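# Sort stickered items into matching colored containers

## Task

Put every item into the container whose color is the same as the color of the sticker on that item.

## Robot and tools

ROBOTS. Four arms, named arm1, arm2, arm3 and arm4, each an i2rt Big YAM with six revolute joints and a two-finger gripper, plus a wrist camera aimed at the fingertips. The hand can get roughly 1.0 m from the joint 1 axis. Foot poses in the scene frame (m, quaternion wxyz), each foot facing along its own +x: arm1 (+0.717, -1.361, +0.914), (+0.663, -0.005, +0.006, -0.748); arm2 (+0.618, +0.321, +0.928), (+0.677, +0.000, -0.002, +0.736); arm3 (-0.607, +1.202, +0.868), (+0.695, -0.005, +0.005, +0.719); arm4 (-0.738, -0.467, +0.879), (+0.659, -0.003, +0.000, -0.753).

FRAMES. One scene frame for all poses: metres, origin on the floor, +z up. The printed hand is the point between the finger pads, about 1 cm short of the tips. The fingers point along the hand's +z axis and the gap opens and closes along its y axis. Reported hand positions may be off, especially far out. hand_target is where the hand would be at the joint targets currently held.

move. Arguments arm1, arm2, arm3, arm4 (one object per arm, each optional) and cameras. Within an arm's object:
- joints: a dict keyed by joint name, absolute targets. joint1_rad -2.879 to 2.879 (base yaw, positive counter-clockwise viewed from above, 0 means unfolded along the foot's +x); joint2_rad 0 to 3.141 (shoulder, 0 = upper arm back and near level, increasing lifts it then brings it forward); joint3_rad 0 to 3.019 (elbow, 0 = folded, increasing opens); joint4_rad -1.692 to 1.57 (hand pitch, positive tips fingers up); joint5_rad -1.57 to 1.57 (sideways swing, positive to the arm's right); joint6_rad -2.094 to 2.094 (roll, positive clockwise seen from behind the hand); gripper_m 0 to 0.093 metres, the fingertip gap. Joint moves run at full joint speed and can swing wide and strike hard.
- target: one list of seven numbers [x, y, z, qw, qx, qy, qz], an absolute hand pose in the scene frame (metres, unit quaternion), same form as the hand line. The hand follows a straight line from its hand_target to it. With target, joints may hold only gripper_m, otherwise the call is refused.
- speed: top hand speed along that path, 0.002 to 0.5 m/s, default 0.25; rotation capped at twice that value in rad/s. The hand may overshoot this speed, lag or drift, mostly near full extension.
- min_time_s: 0.1 to 8 s, the shortest duration for that arm's joint motions.
All commanded motions start together; hand paths in one action finish together. Paths end after 10 s; an action lasts at most 15 s. Nothing avoids obstacles or other arms on its own. An arm omitted from a call may still be driving toward an older target. A move with no arm parts returns full state for all arms plus images.
cameras: names from arm1_cam_wrist to arm4_cam_wrist, cam_room_a1, cam_room_a2, cam_room_b1, cam_room_b2, or all; [] means none; unset means all for an empty move, otherwise none. An unknown name invalidates the call.

wait: seconds (0 to 10), optional cameras; commands nothing new, returns state.
zoom_image: camera and region [x0, y0, x1, y1] in pixels from the top-left, at most 504 by 504, for a camera present in the latest images.
read_manual: section "licences"; moves nothing.
finished_scene: scene (1 to 3); ends the scene for good. After ending scene 1, make no further calls in that reply.
If a move or wait is refused, or a stop starts during it or blocks it, the following move, wait and finished_scene calls in the same reply are skipped.

RESULT LINES. "move" lists arms that were commanded; "as last shown" means an arm got nothing, so its status reads "not commanded". "pictures" gives image order. Status: done means within 1 cm and 2 degrees (joint tolerances ±0.045, ±0.14, ±0.09, ±0.055, ±0.03, ±0.035 rad, gripper ±0.003 m); off_target means resting away from target, possibly still pushing; time_out is a stop where a joint failed to finish and keeps a nearer target (shown as on_its_own); "joint command not followed" or "pose unreachable" means a safety check withheld targets (gripper still acts); not_followed drops the hand target. The check may react late and lets fingers, gripper housings and wrist cameras of two arms touch. Joint velocities are rad/s (gripper m/s), "within noise" meaning essentially still. Joint torques are in joint order, offset and noisy; numbers 3 and 4 wrap at ±28 N m. MOTOR HOT appears at 85 °C; at 100 °C an OVER-TEMPERATURE FAULT drops that arm for 30 to 60 s or more, after which keys marked limit_stop_at_motor_heat must be resent. Holding loads, staying stretched out or straining toward unreachable poses heats motors, even while you think.

GRIPPING. Free-air gap readings run up to about 0.003 m wide. Squeezing a rigid part at full force reads up to 0.005 m under or 0.002 m over its width. A target just under the contact reading grips lightly; about 0.005 m under holds at full force (50 to 64 N per pad); smaller targets crush soft items more.

AVOID. Knocking or placing items off the work area or on the floor; dropping items from height or releasing them while moving; hard pushes or slams into fixed or heavy things; any hard press between two robots, including closing a gripper on another arm's fingers; fast stretched-out moves that overshoot by up to about 30 degrees. Small moves may not start at all. Arms keep pushing after contact. Loose objects may get brief random nudges. The scene keeps running while you think, with each arm holding its last command.

Each tool is called after "Emit:" by a JSON object that holds its "fn" and its "kwargs", one argument or row to a line.

## Session

Emit:
{"fn": "move", "kwargs": {
  "arm1": {"joints":{"joint1_rad":1.5,"joint2_rad":1.65,"joint3_rad":1.62,"joint4_rad":-1.54,"joint5_rad":0,"joint6_rad":0},"min_time_s":2.5},
  "arm2": {"joints":{"joint1_rad":-1.55,"joint2_rad":1.65,"joint3_rad":1.62,"joint4_rad":-1.54,"joint5_rad":0,"joint6_rad":0},"min_time_s":2.5},
  "arm3": {"joints":{"joint1_rad":1.1,"joint2_rad":1.45,"joint3_rad":1.62,"joint4_rad":-1.6,"joint5_rad":0,"joint6_rad":0},"min_time_s":2.5},
  "arm4": {"joints":{"joint1_rad":-1.3,"joint2_rad":1.45,"joint3_rad":1.62,"joint4_rad":-1.6,"joint5_rad":0,"joint6_rad":0},"min_time_s":2.5},
  "cameras": ["all"]
}}

Emit:
{"fn": "zoom_image", "kwargs": {
  "camera": "cam_room_a1",
  "region": [140, 310, 280, 415]
}}

Emit:
{"fn": "zoom_image", "kwargs": {
  "camera": "cam_room_a2",
  "region": [220, 330, 400, 465]
}}

Scene clock: 3.17 s.
Joint torques (N m): arm1=[-2.55 -12.69 15.64 -0.12 0.03 0] | arm2=[1.14 -16.09 15.04 0.09 0 0.22] | arm3=[1.67 -13.8 13.01 0.47 0.02 -0.12] | arm4=[1.67 -12.22 11.81 0.02 -0.07 -0.08]
Motor temperatures (°C): arm1=[21 24 27 23 21 21 21] | arm2=[23 24 26 22 22 20 23] | arm3=[24 23 24 23 24 23 23] | arm4=[22 22 24 22 24 21 24]
Heat: arm1: hottest joint3_rad 27 °C; arm2: hottest joint3_rad 26 °C; arm3: hottest joint1_rad 24 °C; arm4: hottest joint3_rad 24 °C.
move: arm1 done; arm2 done; arm3 done; arm4 done
Joint velocities: within noise
arm1.joint_positions: joint1_rad=+1.509 joint2_rad=+1.658 joint3_rad=+1.562 joint4_rad=-1.530 joint5_rad=-0.001 joint6_rad=+0.009 gripper_m=+0.09398
arm1.joint_status: all done
arm1.hand: x=+1.2014 y=-1.4501 z=+1.1239 quat_wxyz=(+0.035, -0.095, -0.995, -0.003)
arm1.hand_target: x=+1.2132 y=-1.4572 z=+1.1492 quat_wxyz=(+0.008, -0.096, -0.995, -0.001)
arm1.hand_status: not commanded
arm2.joint_positions: joint1_rad=-1.557 joint2_rad=+1.642 joint3_rad=+1.563 joint4_rad=-1.528 joint5_rad=+0.000 joint6_rad=-0.015 gripper_m=+0.09396
arm2.joint_status: all done
arm2.hand: x=+1.1036 y=+0.3676 z=+1.1546 quat_wxyz=(+0.017, +0.057, -0.998, -0.001)
arm2.hand_target: x=+1.1162 y=+0.3720 z=+1.1725 quat_wxyz=(-0.001, +0.052, -0.999, -0.001)
arm2.hand_status: not commanded
arm3.joint_positions: joint1_rad=+1.097 joint2_rad=+1.452 joint3_rad=+1.568 joint4_rad=-1.609 joint5_rad=+0.001 joint6_rad=+0.008 gripper_m=+0.09397
arm3.joint_status: all done
arm3.hand: x=-1.0083 y=+1.3954 z=+1.1757 quat_wxyz=(-0.002, +0.975, -0.222, -0.036)
arm3.hand_target: x=-1.0195 y=+1.3996 z=+1.1982 quat_wxyz=(-0.009, +0.974, -0.216, -0.067)
arm3.hand_status: not commanded
arm4.joint_positions: joint1_rad=-1.307 joint2_rad=+1.445 joint3_rad=+1.570 joint4_rad=-1.592 joint5_rad=+0.004 joint6_rad=+0.015 gripper_m=+0.09396
arm4.joint_status: all done
arm4.hand: x=-1.1792 y=-0.5229 z=+1.1969 quat_wxyz=(-0.004, -0.997, -0.058, +0.054)
arm4.hand_target: x=-1.1872 y=-0.5276 z=+1.2152 quat_wxyz=(-0.006, -0.995, -0.068, +0.073)
arm4.hand_status: not commanded
pictures: arm1_cam_wrist, arm2_cam_wrist, arm3_cam_wrist, arm4_cam_wrist, cam_room_a1, cam_room_a2, cam_room_b1, cam_room_b2
Images, in order (width x height): arm1_cam_wrist 672x504, arm2_cam_wrist 672x504, arm3_cam_wrist 672x504, arm4_cam_wrist 672x504, cam_room_a1 672x504, cam_room_a2 672x504, cam_room_b1 672x504, cam_room_b2 672x504.

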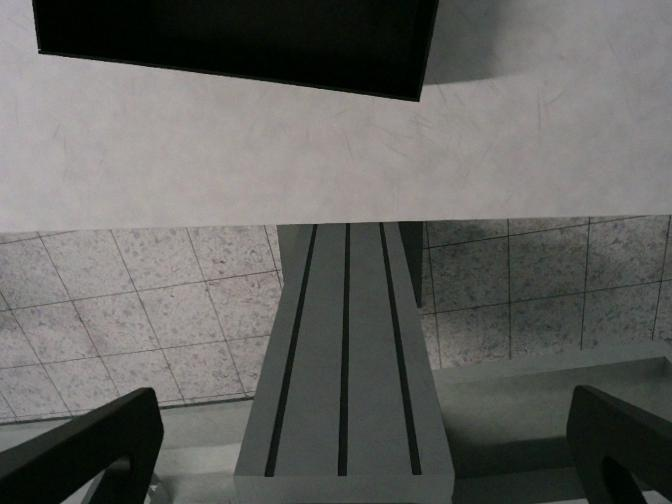

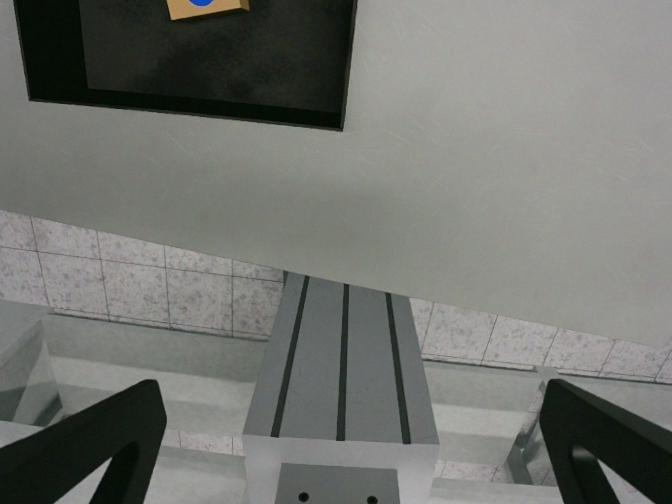

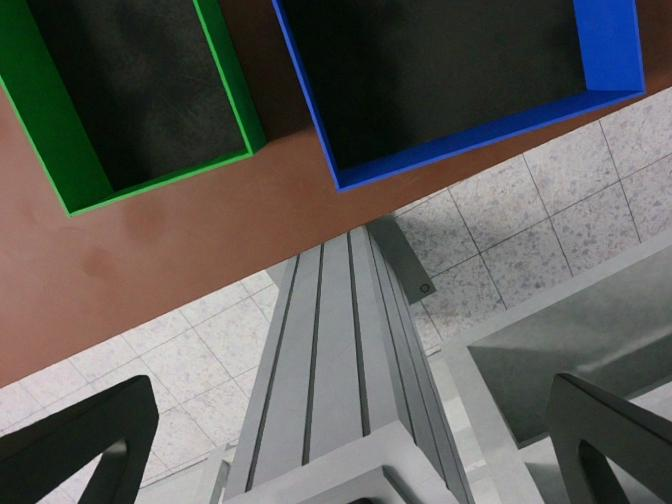

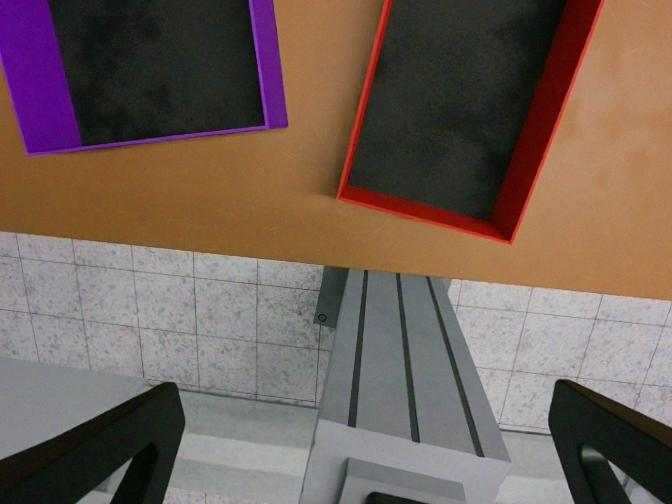

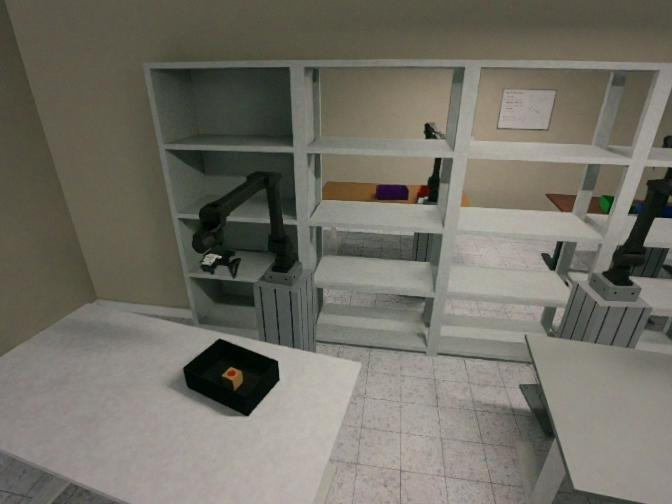

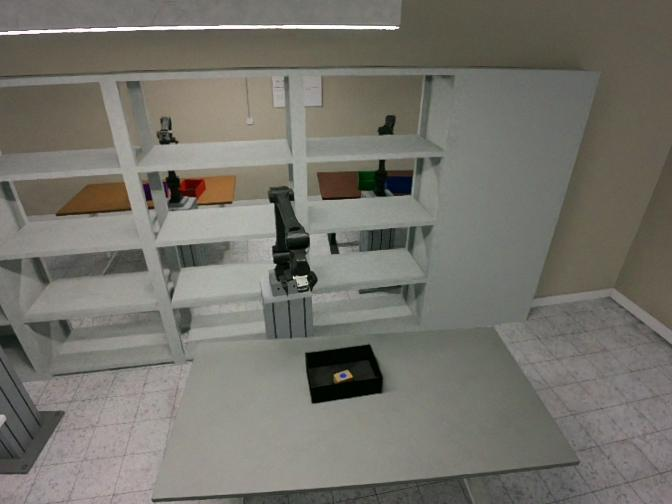

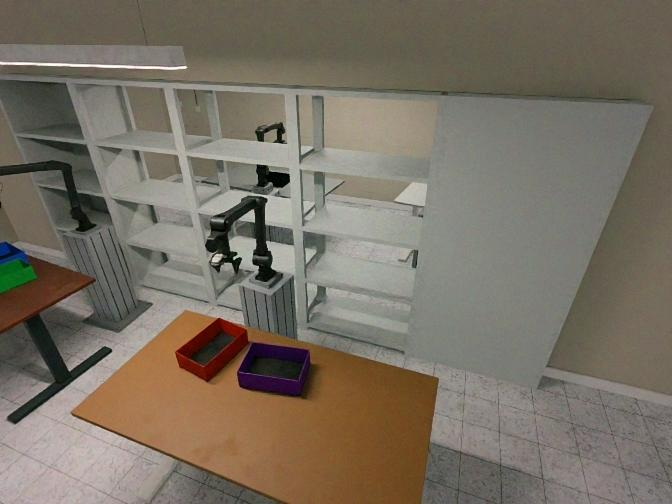

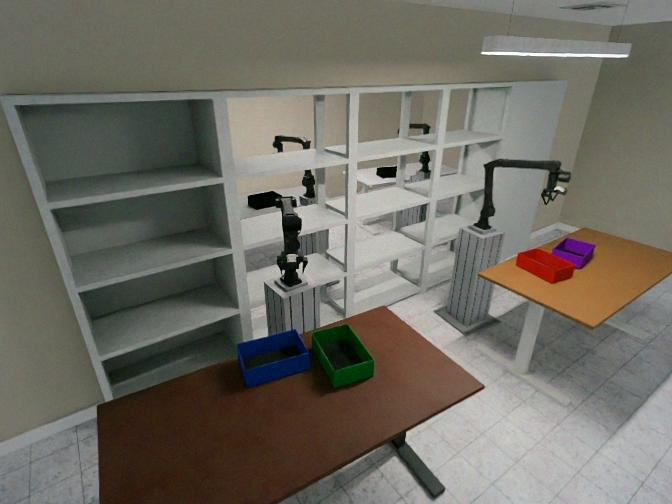

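Scaled by 3.600.

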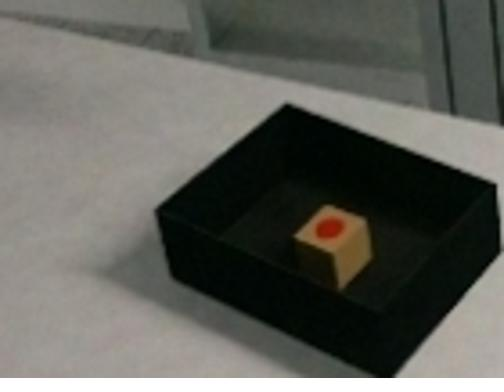

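Scaled by 2.800.

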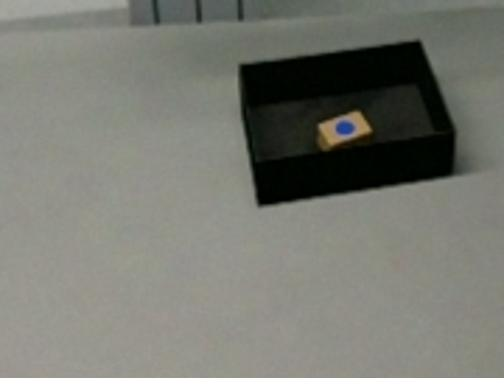

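Emit:
{"fn": "move", "kwargs": {
  "arm1": {"target":[1.352,-1.415,1.018,0,0.0436,0.999,0],"speed":0.3},
  "arm2": {"target":[1.22,0.5,0.99,0,-0.152,0.988,0],"speed":0.3},
  "arm3": {"joints":{"joint1_rad":0,"joint2_rad":0.65,"joint3_rad":0.6,"joint4_rad":-0.4},"min_time_s":1.5},
  "arm4": {"joints":{"joint1_rad":0,"joint2_rad":0.65,"joint3_rad":0.6,"joint4_rad":-0.4},"min_time_s":1.5},
  "cameras": ["arm1_cam_wrist","arm2_cam_wrist"]
}}

Scene clock: 33.70 s.
Joint torques (N m): arm1=[-2.08 -17.67 15.13 0.49 0.09 -0.08] | arm2=[0.73 -20.95 14.12 0.85 0.11 0.03] | arm3=[0.67 -2.08 9.55 2.5 0.02 -0.12] | arm4=[1.03 -1.9 9.95 2.07 0.06 -0.08]
Motor temperatures (°C): arm1=[21 25 32 23 21 21 21] | arm2=[23 25 30 22 22 20 23] | arm3=[24 24 28 23 24 23 23] | arm4=[22 22 30 22 24 21 24]
Heat: arm1: hottest joint3_rad 32 °C; arm2: hottest joint3_rad 30 °C; arm3: hottest joint3_rad 28 °C; arm4: hottest joint3_rad 30 °C.
move: arm1 off_target; arm2 off_target; arm3 done; arm4 done
Joint velocities: within noise
arm1.joint_positions: joint1_rad=+1.602 joint2_rad=+2.043 joint3_rad=+1.792 joint4_rad=-1.366 joint5_rad=+0.000 joint6_rad=+0.009 gripper_m=+0.09398
arm1.joint_status: not commanded
arm1.hand: x=+1.3290 y=-1.4162 z=+0.9987 quat_wxyz=(+0.031, -0.049, -0.998, -0.002)
arm1.hand_target: x=+1.3504 y=-1.4149 z=+1.0184 quat_wxyz=(+0.000, -0.044, -0.999, +0.000)
arm1.hand_status: off_target (0.030 m and 3.6 deg from the pose sent, 0.187 m and 7.2 deg at the start)
arm2.joint_positions: joint1_rad=-1.364 joint2_rad=+2.062 joint3_rad=+1.705 joint4_rad=-1.261 joint5_rad=+0.000 joint6_rad=-0.010 gripper_m=+0.09397
arm2.joint_status: not commanded
arm2.hand: x=+1.1991 y=+0.4943 z=+0.9814 quat_wxyz=(+0.022, +0.150, -0.988, +0.002)
arm2.hand_target: x=+1.2190 y=+0.4997 z=+0.9905 quat_wxyz=(+0.000, +0.152, -0.988, +0.000)
arm2.hand_status: off_target (0.023 m and 2.5 deg from the pose sent, 0.241 m and 11.1 deg at the start)
arm3.joint_positions: joint1_rad=+0.009 joint2_rad=+0.649 joint3_rad=+0.604 joint4_rad=-0.418 joint5_rad=+0.000 joint6_rad=+0.006 gripper_m=+0.09398
arm3.joint_status: all done
arm3.hand: x=-0.6226 y=+1.5706 z=+1.1477 quat_wxyz=(-0.359, +0.615, -0.593, -0.376)
arm3.hand_target: x=-0.6197 y=+1.5724 z=+1.1491 quat_wxyz=(-0.365, +0.612, -0.591, -0.378)
arm3.hand_status: not commanded
arm4.joint_positions: joint1_rad=-0.001 joint2_rad=+0.652 joint3_rad=+0.595 joint4_rad=-0.420 joint5_rad=+0.001 joint6_rad=+0.013 gripper_m=+0.09397
arm4.joint_status: all done
arm4.hand: x=-0.7859 y=-0.8261 z=+1.1595 quat_wxyz=(-0.345, -0.645, -0.558, +0.392)
arm4.hand_target: x=-0.7858 y=-0.8287 z=+1.1675 quat_wxyz=(-0.350, -0.636, -0.558, +0.403)
arm4.hand_status: not commanded
Images, in order (width x height): arm1_cam_wrist 672x504, arm2_cam_wrist 672x504.

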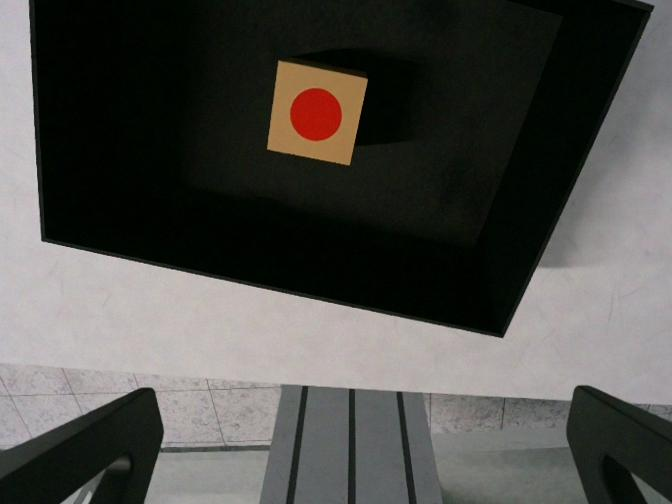

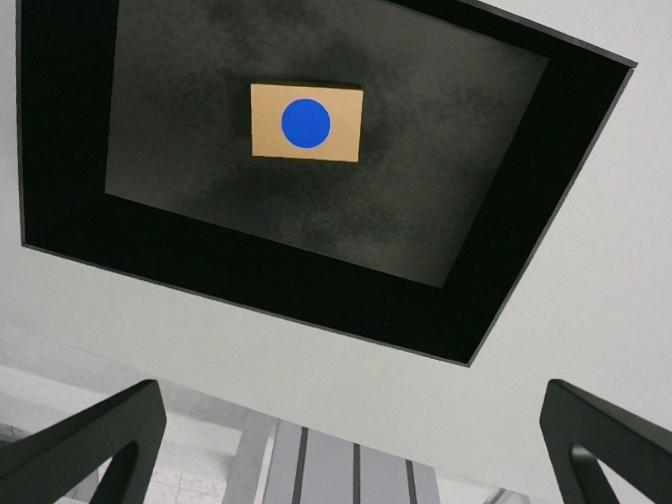

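Emit:
{"fn": "move", "kwargs": {
  "arm1": {"target":[1.383,-1.3975,0.84,0,0.1305,0.9914,0],"speed":0.2},
  "arm2": {"target":[1.234,0.532,0.822,0,-0.1253,0.9921,0],"speed":0.2},
  "arm3": {"joints":{"joint1_rad":-2.2,"joint2_rad":0.75,"joint3_rad":0.65,"joint4_rad":-0.2},"min_time_s":2},
  "arm4": {"joints":{"joint1_rad":1.13,"joint2_rad":0.75,"joint3_rad":0.65,"joint4_rad":-0.2},"min_time_s":2},
  "cameras": ["arm1_cam_wrist","arm2_cam_wrist"]
}}

Scene clock: 60.20 s.
Joint torques (N m): arm1=[-1.2 -20.31 11.04 0.69 0.1 0.12] | arm2=[1.14 -22.71 11.96 1.13 0.09 0.22] | arm3=[0.62 -2.37 13.67 2.56 0.05 -0.11] | arm4=[0.73 -2.49 13.34 2.24 0.06 -0.07]
Motor temperatures (°C): arm1=[21 26 34 23 21 21 21] | arm2=[23 26 34 22 22 20 23] | arm3=[24 24 28 23 24 23 23] | arm4=[22 22 34 22 24 21 24]
Heat: arm1: hottest joint3_rad 34 °C; arm2: hottest joint3_rad 34 °C; arm3: hottest joint3_rad 28 °C; arm4: hottest joint3_rad 34 °C.
move: arm1 off_target; arm2 off_target; arm3 done; arm4 done
Joint velocities: within noise
arm1.joint_positions: joint1_rad=+1.628 joint2_rad=+2.311 joint3_rad=+1.792 joint4_rad=-1.075 joint5_rad=+0.000 joint6_rad=+0.199 gripper_m=+0.09398
arm1.joint_status: not commanded
arm1.hand: x=+1.3678 y=-1.4020 z=+0.8304 quat_wxyz=(+0.020, -0.131, -0.991, +0.000)
arm1.hand_target: x=+1.3825 y=-1.3975 z=+0.8402 quat_wxyz=(+0.000, -0.130, -0.991, +0.000)
arm1.hand_status: off_target (0.019 m and 2.3 deg from the pose sent, 0.169 m and 10.0 deg at the start)
arm2.joint_positions: joint1_rad=-1.330 joint2_rad=+2.325 joint3_rad=+1.705 joint4_rad=-0.991 joint5_rad=+0.000 joint6_rad=+0.065 gripper_m=+0.09397
arm2.joint_status: not commanded
arm2.hand: x=+1.2169 y=+0.5224 z=+0.8205 quat_wxyz=(+0.018, +0.130, -0.991, +0.002)
arm2.hand_target: x=+1.2332 y=+0.5318 z=+0.8224 quat_wxyz=(+0.000, +0.125, -0.992, +0.000)
arm2.hand_status: off_target (0.020 m and 2.2 deg from the pose sent, 0.167 m and 3.8 deg at the start)
arm3.joint_positions: joint1_rad=-2.191 joint2_rad=+0.742 joint3_rad=+0.604 joint4_rad=-0.218 joint5_rad=+0.000 joint6_rad=+0.006 gripper_m=+0.09399
arm3.joint_status: all done
arm3.hand: x=-0.2748 y=+0.9854 z=+1.1681 quat_wxyz=(-0.549, -0.236, -0.784, +0.168)
arm3.hand_target: x=-0.2696 y=+0.9778 z=+1.1978 quat_wxyz=(-0.569, -0.232, -0.768, +0.179)
arm3.hand_status: not commanded
arm4.joint_positions: joint1_rad=+1.131 joint2_rad=+0.738 joint3_rad=+0.595 joint4_rad=-0.220 joint5_rad=+0.001 joint6_rad=+0.013 gripper_m=+0.09397
arm4.joint_status: all done
arm4.hand: x=-0.4031 y=-0.6815 z=+1.1713 quat_wxyz=(-0.544, -0.236, -0.789, +0.159)
arm4.hand_target: x=-0.3940 y=-0.6874 z=+1.2051 quat_wxyz=(-0.568, -0.226, -0.773, +0.170)
arm4.hand_status: not commanded
Images, in order (width x height): arm1_cam_wrist 672x504, arm2_cam_wrist 672x504.

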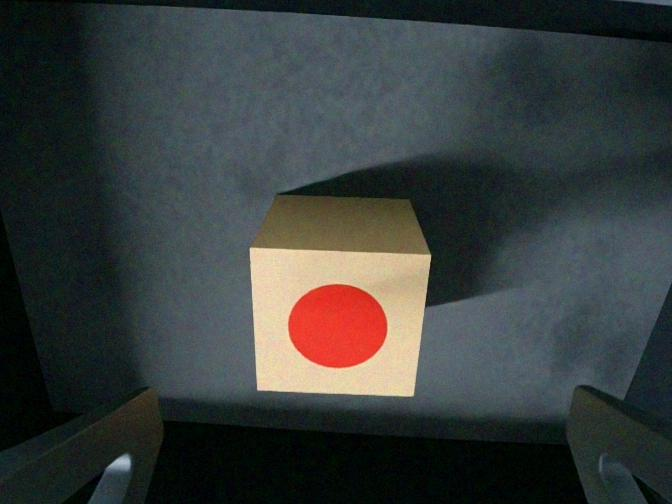

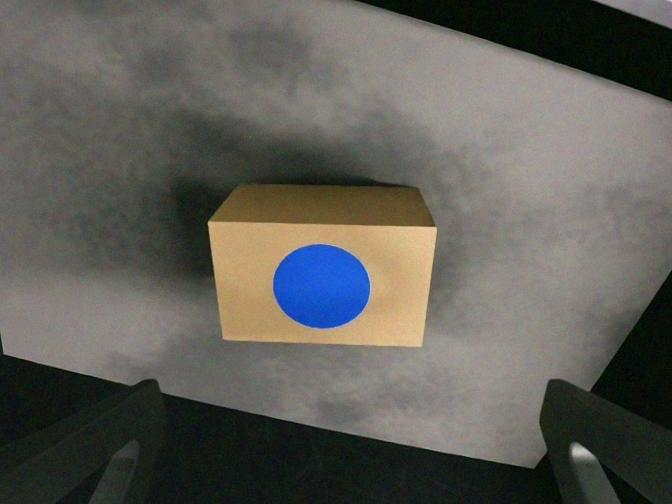

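Emit:
{"fn": "move", "kwargs": {
  "arm1": {"target":[1.385,-1.392,0.768,0,0.147,0.989,0],"speed":0.12},
  "arm2": {"target":[1.235,0.540,0.747,0,-0.12,0.9928,0],"speed":0.12},
  "cameras": ["arm1_cam_wrist","arm2_cam_wrist"]
}}

Scene clock: 69.97 s.
Joint torques (N m): arm1=[-0.91 -20.37 10.7 0.87 0.11 0.14] | arm2=[1.49 -21.3 11.19 0.98 0.1 0.18] | arm3=[0.62 -2.37 13.68 2.56 0.04 -0.11] | arm4=[0.79 -2.08 13.38 2.17 0.07 -0.11]
Motor temperatures (°C): arm1=[21 26 34 23 21 21 21] | arm2=[23 26 34 22 22 20 23] | arm3=[24 24 28 24 24 23 23] | arm4=[22 22 37 22 24 21 24]
Heat: arm1: hottest joint3_rad 34 °C; arm2: hottest joint3_rad 34 °C; arm3: hottest joint3_rad 28 °C; arm4: hottest joint3_rad 37 °C.
move: arm1 off_target; arm2 off_target
Joint velocities: within noise
arm1.joint_positions: joint1_rad=+1.635 joint2_rad=+2.420 joint3_rad=+1.792 joint4_rad=-0.965 joint5_rad=+0.000 joint6_rad=+0.240 gripper_m=+0.09398
arm1.joint_status: not commanded
arm1.hand: x=+1.3682 y=-1.3977 z=+0.7609 quat_wxyz=(+0.019, -0.148, -0.989, +0.001)
arm1.hand_target: x=+1.3845 y=-1.3920 z=+0.7684 quat_wxyz=(+0.000, -0.147, -0.989, +0.000)
arm1.hand_status: off_target (0.019 m and 2.2 deg from the pose sent, 0.066 m and 3.0 deg at the start)
arm2.joint_positions: joint1_rad=-1.323 joint2_rad=+2.435 joint3_rad=+1.739 joint4_rad=-0.883 joint5_rad=+0.000 joint6_rad=+0.089 gripper_m=+0.09397
arm2.joint_status: not commanded
arm2.hand: x=+1.2283 y=+0.5315 z=+0.7619 quat_wxyz=(+0.002, +0.122, -0.993, -0.001)
arm2.hand_target: x=+1.2341 y=+0.5397 z=+0.7473 quat_wxyz=(+0.000, +0.120, -0.993, +0.000)
arm2.hand_status: off_target (0.018 m and 0.3 deg from the pose sent, 0.078 m and 2.4 deg at the start)
arm3, arm4: as last shown
Images, in order (width x height): arm1_cam_wrist 672x504, arm2_cam_wrist 672x504.

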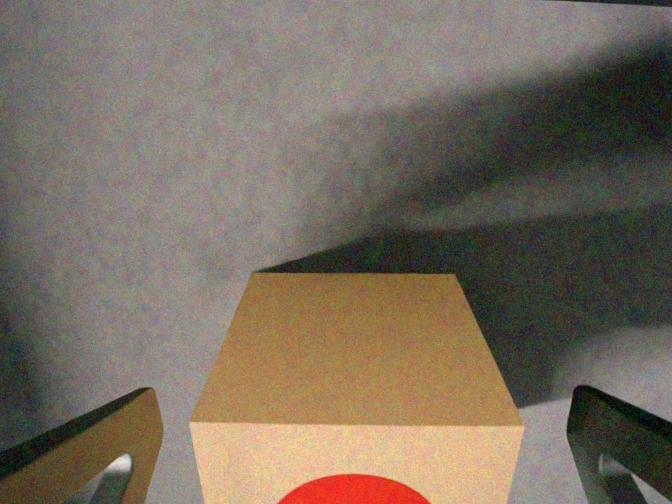

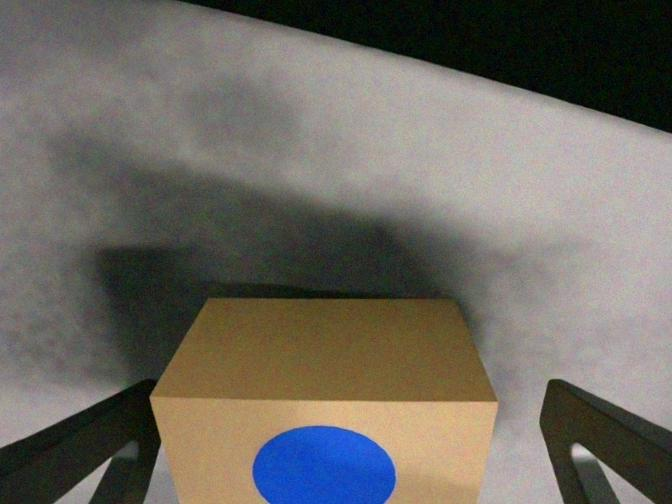

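Emit:
{"fn": "move", "kwargs": {
  "arm1": {"joints":{"gripper_m":0.035}},
  "arm2": {"joints":{"gripper_m":0.05}}
}}

Emit:
{"fn": "move", "kwargs": {
  "arm1": {"target":[1.36,-1.395,1.03,0,0.147,0.989,0],"speed":0.25},
  "arm2": {"target":[1.22,0.53,1.02,0,-0.12,0.9928,0],"speed":0.25},
  "cameras": ["arm1_cam_wrist","arm2_cam_wrist","arm3_cam_wrist","arm4_cam_wrist"]
}}

Scene clock: 74.93 s.
Joint torques (N m): arm1=[-1.61 -19.84 10.77 0.84 0.12 0.1] | arm2=[1.61 -21.25 11.17 0.99 0.08 0.18] | arm3=[0.67 -2.26 13.7 2.56 0.04 -0.11] | arm4=[1.03 -2.43 13.39 2.24 0.04 -0.08]
Motor temperatures (°C): arm1=[21 27 34 23 21 21 21] | arm2=[23 26 34 22 22 20 23] | arm3=[24 24 29 24 24 23 23] | arm4=[22 22 39 22 24 21 24]
Heat: arm1: hottest joint3_rad 34 °C; arm2: hottest joint3_rad 34 °C; arm3: hottest joint3_rad 29 °C; arm4: hottest joint3_rad 39 °C.
move: arm1 off_target; arm2 off_target
Joint velocities: within noise
arm1.joint_positions: joint1_rad=+1.635 joint2_rad=+2.420 joint3_rad=+1.792 joint4_rad=-0.964 joint5_rad=+0.000 joint6_rad=+0.241 gripper_m=+0.05264
arm1.joint_status: gripper_m off_target (ended at +0.05267, target +0.03500)
arm1.hand: x=+1.3684 y=-1.3975 z=+0.7609 quat_wxyz=(+0.019, -0.148, -0.989, +0.001)
arm1.hand_target: x=+1.3845 y=-1.3918 z=+0.7684 quat_wxyz=(+0.000, -0.147, -0.989, +0.000)
arm1.hand_status: not commanded
arm2.joint_positions: joint1_rad=-1.323 joint2_rad=+2.435 joint3_rad=+1.739 joint4_rad=-0.883 joint5_rad=+0.000 joint6_rad=+0.089 gripper_m=+0.06850
arm2.joint_status: gripper_m off_target (ended at +0.06853, target +0.05000)
arm2.hand: x=+1.2284 y=+0.5315 z=+0.7619 quat_wxyz=(+0.002, +0.122, -0.993, -0.001)
arm2.hand_target: x=+1.2341 y=+0.5397 z=+0.7473 quat_wxyz=(+0.000, +0.120, -0.993, +0.000)
arm2.hand_status: not commanded
arm3, arm4: as last shown
pictures: none

Scene clock: 76.80 s.
Joint torques (N m): arm1=[-1.08 -19.19 14.56 -0.08 0.14 0.04] | arm2=[1.03 -23.18 13.91 0.05 0.07 0.13] | arm3=[0.56 -2.32 13.72 2.55 0.03 -0.12] | arm4=[0.67 -2.2 13.34 2.19 0.02 -0.1]
Motor temperatures (°C): arm1=[21 27 34 23 21 21 21] | arm2=[23 26 34 22 22 20 23] | arm3=[24 24 29 24 24 23 23] | arm4=[22 22 39 22 24 21 24]
Heat: arm1: hottest joint3_rad 34 °C; arm2: hottest joint3_rad 34 °C; arm3: hottest joint3_rad 29 °C; arm4: hottest joint3_rad 39 °C.
move: arm1 off_target; arm2 off_target
Joint velocities: within noise
arm1.joint_positions: joint1_rad=+1.635 joint2_rad=+2.070 joint3_rad=+1.851 joint4_rad=-1.387 joint5_rad=+0.000 joint6_rad=+0.241 gripper_m=+0.05280
arm1.joint_status: not commanded
arm1.hand: x=+1.3444 y=-1.3966 z=+1.0036 quat_wxyz=(+0.026, -0.148, -0.989, +0.001)
arm1.hand_target: x=+1.3588 y=-1.3949 z=+1.0303 quat_wxyz=(+0.000, -0.147, -0.989, +0.000)
arm1.hand_status: off_target (0.031 m and 3.0 deg from the pose sent, 0.269 m and 2.2 deg at the start)
arm2.joint_positions: joint1_rad=-1.323 joint2_rad=+2.083 joint3_rad=+1.797 joint4_rad=-1.323 joint5_rad=+0.000 joint6_rad=+0.089 gripper_m=+0.06850
arm2.joint_status: not commanded
arm2.hand: x=+1.2072 y=+0.5236 z=+1.0018 quat_wxyz=(+0.018, +0.122, -0.992, +0.003)
arm2.hand_target: x=+1.2192 y=+0.5298 z=+1.0201 quat_wxyz=(+0.000, +0.120, -0.993, +0.000)
arm2.hand_status: off_target (0.023 m and 2.0 deg from the pose sent, 0.258 m and 0.3 deg at the start)
arm3, arm4: as last shown
Images, in order (width x height): arm1_cam_wrist 672x504, arm2_cam_wrist 672x504, arm3_cam_wrist 672x504, arm4_cam_wrist 672x504.

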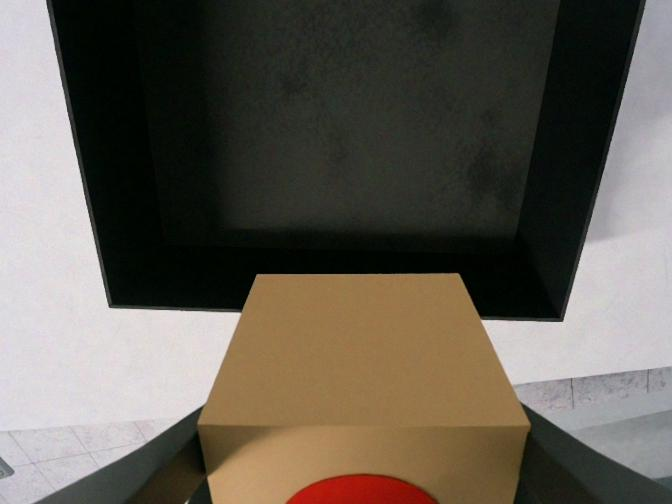

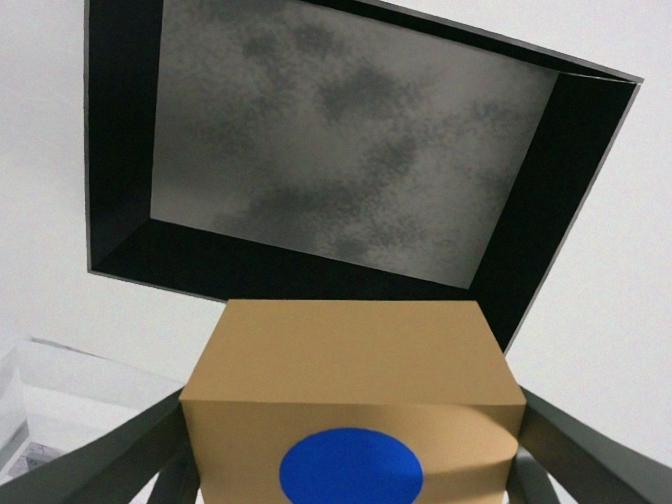

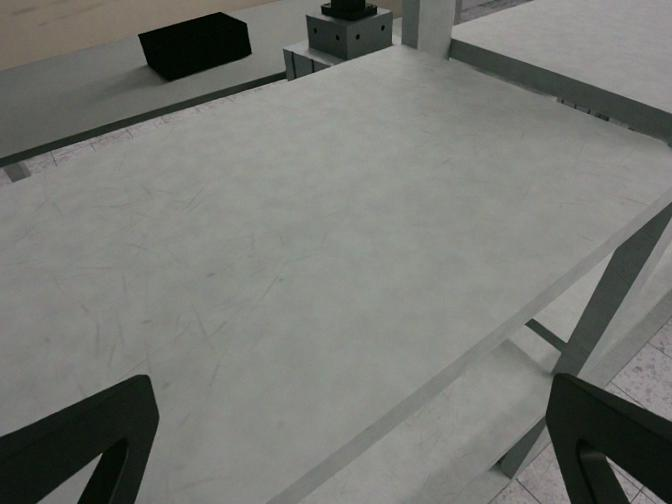

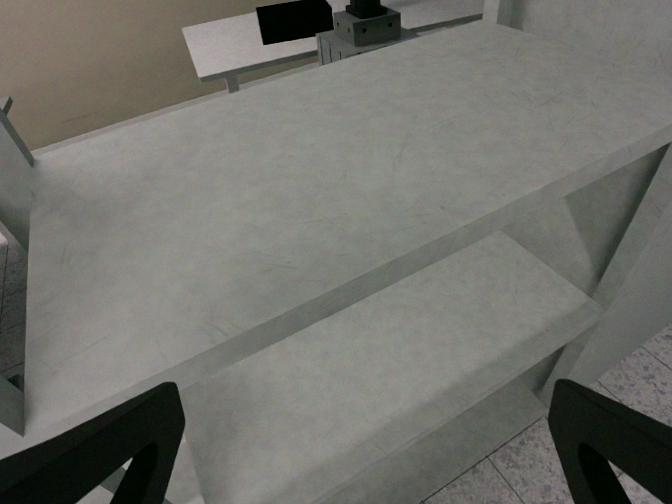

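Emit:
{"fn": "move", "kwargs": {
  "arm1": {"joints":{"joint1_rad":-1.9,"joint2_rad":0.75,"joint3_rad":0.65,"joint4_rad":-0.4,"joint5_rad":0,"joint6_rad":0},"min_time_s":3},
  "arm2": {"joints":{"joint1_rad":0.9,"joint2_rad":0.75,"joint3_rad":0.65,"joint4_rad":-0.4,"joint5_rad":0,"joint6_rad":0},"min_time_s":3}
}}

Emit:
{"fn": "move", "kwargs": {
  "arm1": {"target":[0.003,-0.9,1.12,0.1757,-0.7507,0.2209,0.5972],"speed":0.2},
  "arm2": {"target":[0.0,0.76,1.115,0.1892,-0.7456,0.2379,0.5931],"speed":0.2},
  "cameras": ["arm1_cam_wrist","arm2_cam_wrist","arm3_cam_wrist","arm4_cam_wrist"]
}}

Scene clock: 95.00 s.
Joint torques (N m): arm1=[-2.32 -1.49 12.51 2.76 -0.07 -0.02] | arm2=[0.79 -4.66 11.04 3.48 -0.03 -0.09] | arm3=[0.67 -2.32 13.71 2.55 0.03 -0.11] | arm4=[0.62 -1.96 13.27 2.15 0.06 -0.1]
Motor temperatures (°C): arm1=[21 27 36 23 21 21 22] | arm2=[23 27 35 22 22 20 24] | arm3=[24 24 30 24 24 23 23] | arm4=[22 22 42 22 24 21 24]
Heat: arm1: hottest joint3_rad 36 °C; arm2: hottest joint3_rad 35 °C; arm3: hottest joint3_rad 30 °C; arm4: hottest joint3_rad 42 °C.
move: arm1 done; arm2 done
Joint velocities: within noise
arm1.joint_positions: joint1_rad=-1.896 joint2_rad=+0.755 joint3_rad=+0.643 joint4_rad=-0.426 joint5_rad=+0.002 joint6_rad=+0.009 gripper_m=+0.05284
arm1.joint_status: all done
arm1.hand: x=+0.3743 y=-1.1946 z=+1.1894 quat_wxyz=(+0.107, -0.843, +0.197, +0.489)
arm1.hand_target: x=+0.3718 y=-1.1920 z=+1.2011 quat_wxyz=(+0.113, -0.834, +0.192, +0.504)
arm1.hand_status: not commanded
arm2.joint_positions: joint1_rad=+0.900 joint2_rad=+0.754 joint3_rad=+0.661 joint4_rad=-0.426 joint5_rad=+0.000 joint6_rad=+0.015 gripper_m=+0.06851
arm2.joint_status: all done
arm2.hand: x=+0.2946 y=+0.5351 z=+1.2087 quat_wxyz=(-0.143, +0.826, -0.256, -0.481)
arm2.hand_target: x=+0.2938 y=+0.5354 z=+1.2095 quat_wxyz=(-0.149, +0.824, -0.248, -0.488)
arm2.hand_status: not commanded
arm3, arm4: as last shown
pictures: none

Scene clock: 98.10 s.
Joint torques (N m): arm1=[-1.55 -18.55 16.91 2.13 0.08 0.09] | arm2=[-0.03 -18.49 14.71 3.59 0.05 -0.03] | arm3=[0.73 -2.32 13.72 2.56 0.03 -0.11] | arm4=[0.38 -1.96 13.46 2 0.05 -0.12]
Motor temperatures (°C): arm1=[21 27 36 23 21 21 22] | arm2=[23 27 35 22 22 20 24] | arm3=[24 24 30 24 24 23 23] | arm4=[22 22 43 22 24 21 24]
Heat: arm1: hottest joint3_rad 36 °C; arm2: hottest joint3_rad 35 °C; arm3: hottest joint3_rad 30 °C; arm4: hottest joint3_rad 43 °C.
move: arm1 off_target; arm2 off_target
Joint velocities: within noise
arm1.joint_positions: joint1_rad=-2.010 joint2_rad=+2.083 joint3_rad=+1.546 joint4_rad=+0.222 joint5_rad=+0.001 joint6_rad=-0.010 gripper_m=+0.05284
arm1.joint_status: not commanded
arm1.hand: x=+0.0166 y=-0.9191 z=+1.0806 quat_wxyz=(+0.165, -0.774, +0.221, +0.570)
arm1.hand_target: x=+0.0066 y=-0.9023 z=+1.1207 quat_wxyz=(+0.176, -0.751, +0.221, +0.597)
arm1.hand_status: off_target (0.046 m and 4.3 deg from the pose sent, 0.479 m and 18.4 deg at the start)
arm2.joint_positions: joint1_rad=+0.877 joint2_rad=+1.872 joint3_rad=+1.201 joint4_rad=+0.379 joint5_rad=-0.003 joint6_rad=+0.012 gripper_m=+0.06851
arm2.joint_status: not commanded
arm2.hand: x=+0.0141 y=+0.7411 z=+1.0910 quat_wxyz=(-0.176, +0.765, -0.243, -0.570)
arm2.hand_target: x=+0.0023 y=+0.7585 z=+1.1154 quat_wxyz=(-0.189, +0.746, -0.238, -0.593)
arm2.hand_status: off_target (0.034 m and 3.8 deg from the pose sent, 0.382 m and 16.8 deg at the start)
arm3, arm4: as last shown
Images, in order (width x height): arm1_cam_wrist 672x504, arm2_cam_wrist 672x504, arm3_cam_wrist 672x504, arm4_cam_wrist 672x504.

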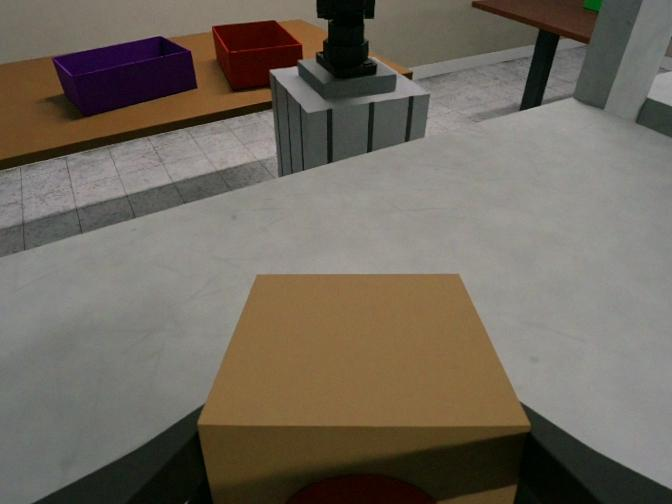

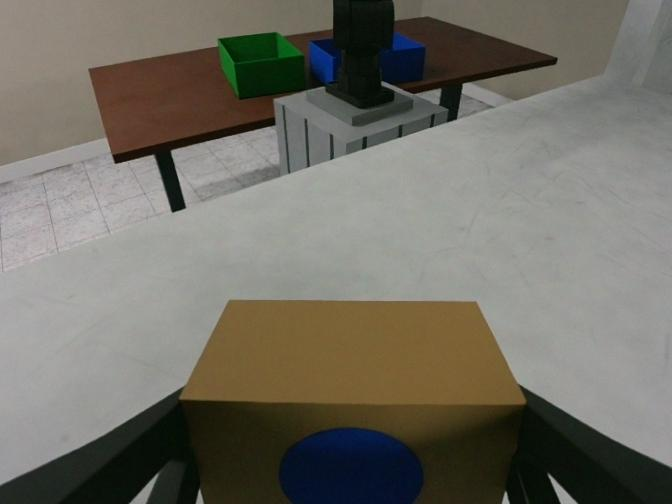

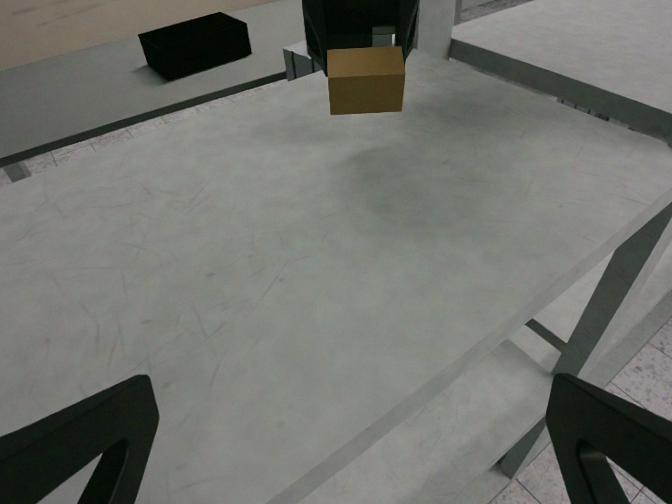

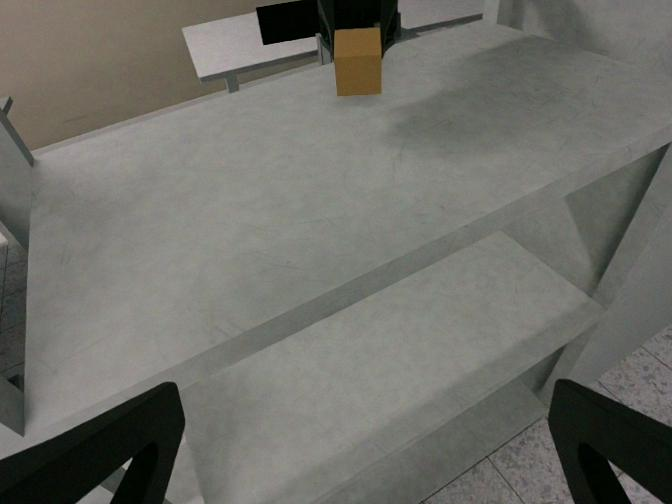

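Emit:
{"fn": "move", "kwargs": {
  "arm1": {"target":[0.003,-0.9,1.05,0.1757,-0.7507,0.2209,0.5972],"speed":0.1},
  "arm2": {"target":[0.0,0.76,1.037,0.1892,-0.7456,0.2379,0.5931],"speed":0.1},
  "cameras": ["arm3_cam_wrist","arm4_cam_wrist"]
}}

Emit:
{"fn": "zoom_image", "kwargs": {
  "camera": "arm4_cam_wrist",
  "region": [280, 20, 440, 140]
}}

Emit:
{"fn": "zoom_image", "kwargs": {
  "camera": "arm3_cam_wrist",
  "region": [280, 40, 440, 160]
}}

Scene clock: 103.90 s.
Joint torques (N m): arm1=[-2.37 -18.08 13.11 2.73 0.07 0.08] | arm2=[-0.09 -18.37 11.12 3.55 0.06 -0.02] | arm3=[0.62 -2.37 13.7 2.59 0.04 -0.11] | arm4=[0.44 -1.67 13.34 2.15 0.1 -0.09]
Motor temperatures (°C): arm1=[21 27 37 23 21 21 22] | arm2=[23 27 35 22 22 20 24] | arm3=[24 24 30 24 24 23 23] | arm4=[22 22 44 22 24 21 24]
Heat: arm1: hottest joint3_rad 37 °C; arm2: hottest joint3_rad 35 °C; arm3: hottest joint3_rad 30 °C; arm4: hottest joint3_rad 44 °C.
move: arm1 off_target; arm2 off_target
Joint velocities: within noise
arm1.joint_positions: joint1_rad=-2.010 joint2_rad=+2.172 joint3_rad=+1.546 joint4_rad=+0.339 joint5_rad=+0.001 joint6_rad=-0.009 gripper_m=+0.05284
arm1.joint_status: not commanded
arm1.hand: x=+0.0084 y=-0.9142 z=+1.0364 quat_wxyz=(+0.168, -0.766, +0.219, +0.581)
arm1.hand_target: x=+0.0040 y=-0.9007 z=+1.0504 quat_wxyz=(+0.176, -0.751, +0.221, +0.597)
arm1.hand_status: off_target (0.020 m and 2.7 deg from the pose sent, 0.038 m and 4.4 deg at the start)
arm2.joint_positions: joint1_rad=+0.877 joint2_rad=+2.001 joint3_rad=+1.201 joint4_rad=+0.553 joint5_rad=-0.003 joint6_rad=+0.012 gripper_m=+0.06851
arm2.joint_status: not commanded
arm2.hand: x=+0.0042 y=+0.7485 z=+1.0396 quat_wxyz=(-0.181, +0.752, -0.239, -0.587)
arm2.hand_target: x=+0.0007 y=+0.7598 z=+1.0369 quat_wxyz=(-0.189, +0.746, -0.238, -0.593)
arm2.hand_status: off_target (0.012 m and 1.3 deg from the pose sent, 0.059 m and 3.8 deg at the start)
arm3, arm4: as last shown
Images, in order (width x height): arm3_cam_wrist 672x504, arm4_cam_wrist 672x504.

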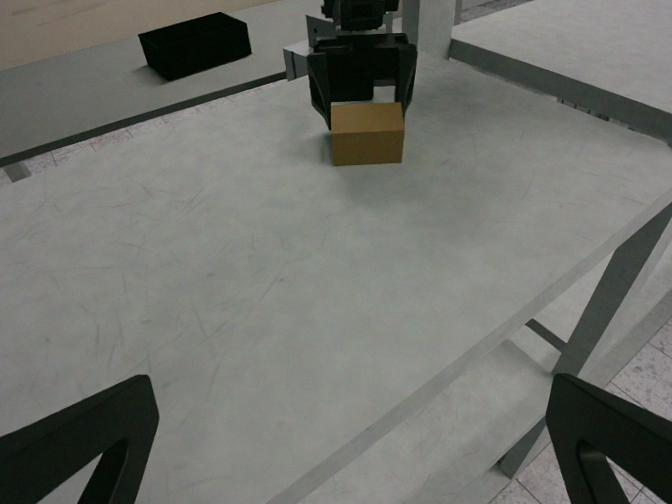

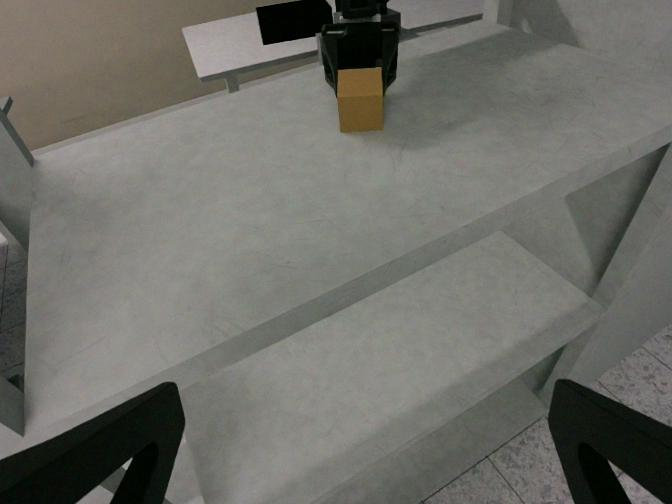

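Scaled by 3.150.

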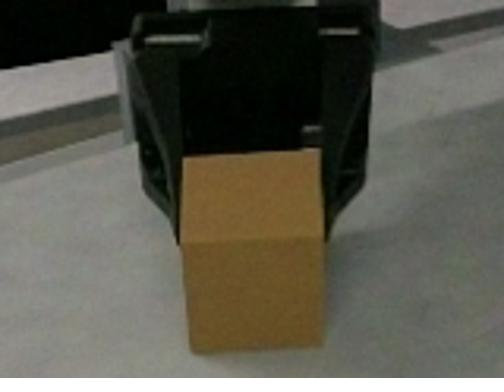

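Scaled by 3.150.

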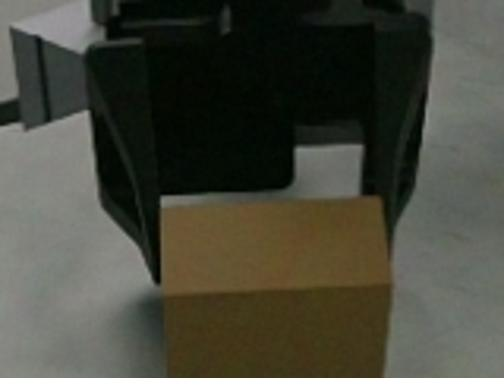

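Emit:
{"fn": "move", "kwargs": {
  "arm1": {"target":[0.003,-0.9,1.045,0.1757,-0.7507,0.2209,0.5972],"speed":0.06},
  "arm2": {"target":[0.0,0.76,1.03,0.1892,-0.7456,0.2379,0.5931],"speed":0.06},
  "cameras": ["arm3_cam_wrist","arm4_cam_wrist"]
}}

Emit:
{"fn": "zoom_image", "kwargs": {
  "camera": "arm3_cam_wrist",
  "region": [280, 60, 440, 180]
}}

Emit:
{"fn": "zoom_image", "kwargs": {
  "camera": "arm4_cam_wrist",
  "region": [280, 20, 440, 140]
}}

Scene clock: 113.00 s.
Joint torques (N m): arm1=[-2.02 -18.2 12.96 2.73 0.06 0.06] | arm2=[-0.03 -17.9 10.93 3.41 0.05 -0.02] | arm3=[0.44 -2.26 13.71 2.61 0.05 -0.11] | arm4=[0.91 -1.79 13.31 2.28 0.06 -0.06]
Motor temperatures (°C): arm1=[21 28 37 23 21 21 22] | arm2=[23 27 35 23 22 20 24] | arm3=[24 24 31 24 24 23 23] | arm4=[22 22 45 22 24 21 24]
Heat: arm1: hottest joint3_rad 37 °C; arm2: hottest joint3_rad 35 °C; arm3: hottest joint3_rad 31 °C; arm4: hottest joint3_rad 45 °C.
move: arm1 off_target; arm2 off_target
Joint velocities: within noise
arm1.joint_positions: joint1_rad=-2.010 joint2_rad=+2.176 joint3_rad=+1.546 joint4_rad=+0.350 joint5_rad=+0.001 joint6_rad=-0.009 gripper_m=+0.05284
arm1.joint_status: not commanded
arm1.hand: x=+0.0078 y=-0.9139 z=+1.0358 quat_wxyz=(+0.169, -0.764, +0.218, +0.583)
arm1.hand_target: x=+0.0038 y=-0.9006 z=+1.0451 quat_wxyz=(+0.176, -0.751, +0.221, +0.597)
arm1.hand_status: off_target (0.017 m and 2.3 deg from the pose sent, 0.018 m and 2.7 deg at the start)
arm2.joint_positions: joint1_rad=+0.877 joint2_rad=+2.008 joint3_rad=+1.201 joint4_rad=+0.571 joint5_rad=-0.003 joint6_rad=+0.012 gripper_m=+0.06851
arm2.joint_status: not commanded
arm2.hand: x=+0.0034 y=+0.7491 z=+1.0392 quat_wxyz=(-0.183, +0.748, -0.238, -0.591)
arm2.hand_target: x=+0.0007 y=+0.7597 z=+1.0301 quat_wxyz=(-0.189, +0.746, -0.238, -0.593)
arm2.hand_status: off_target (0.015 m and 0.8 deg from the pose sent, 0.016 m and 1.3 deg at the start)
arm3, arm4: as last shown
Images, in order (width x height): arm3_cam_wrist 672x504, arm4_cam_wrist 672x504.

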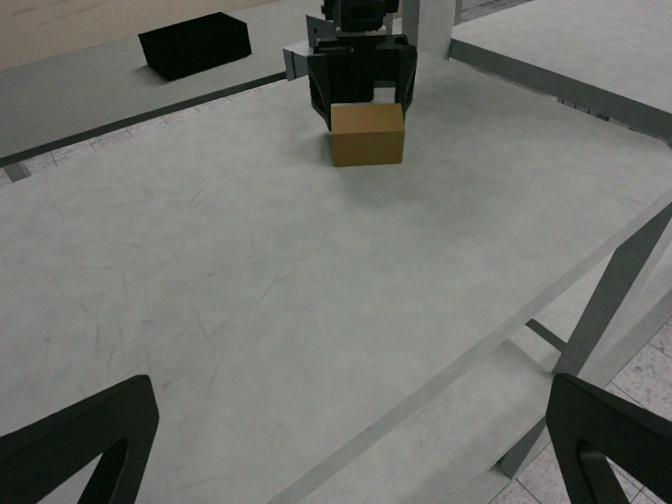

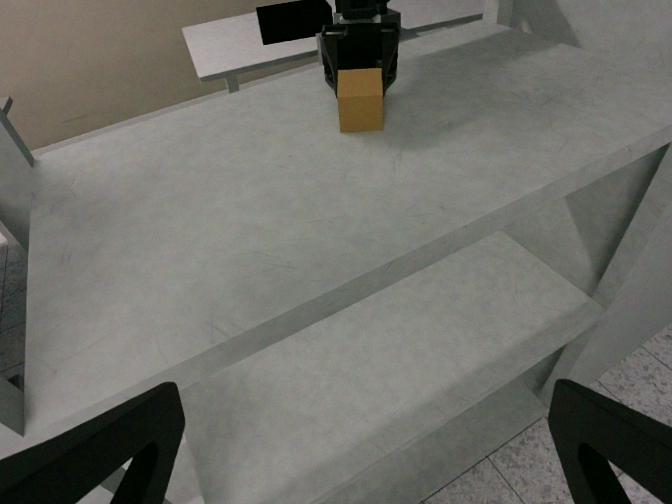

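Scaled by 3.150.

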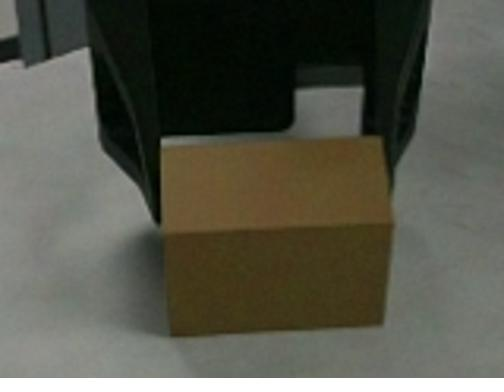

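Scaled by 3.150.

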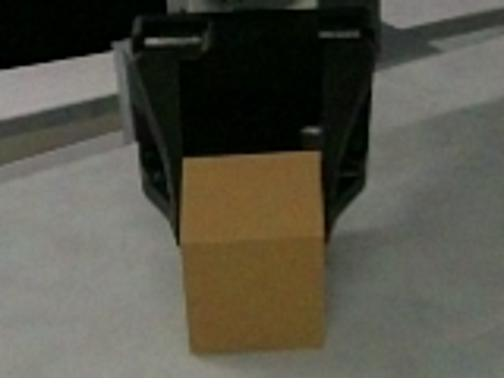

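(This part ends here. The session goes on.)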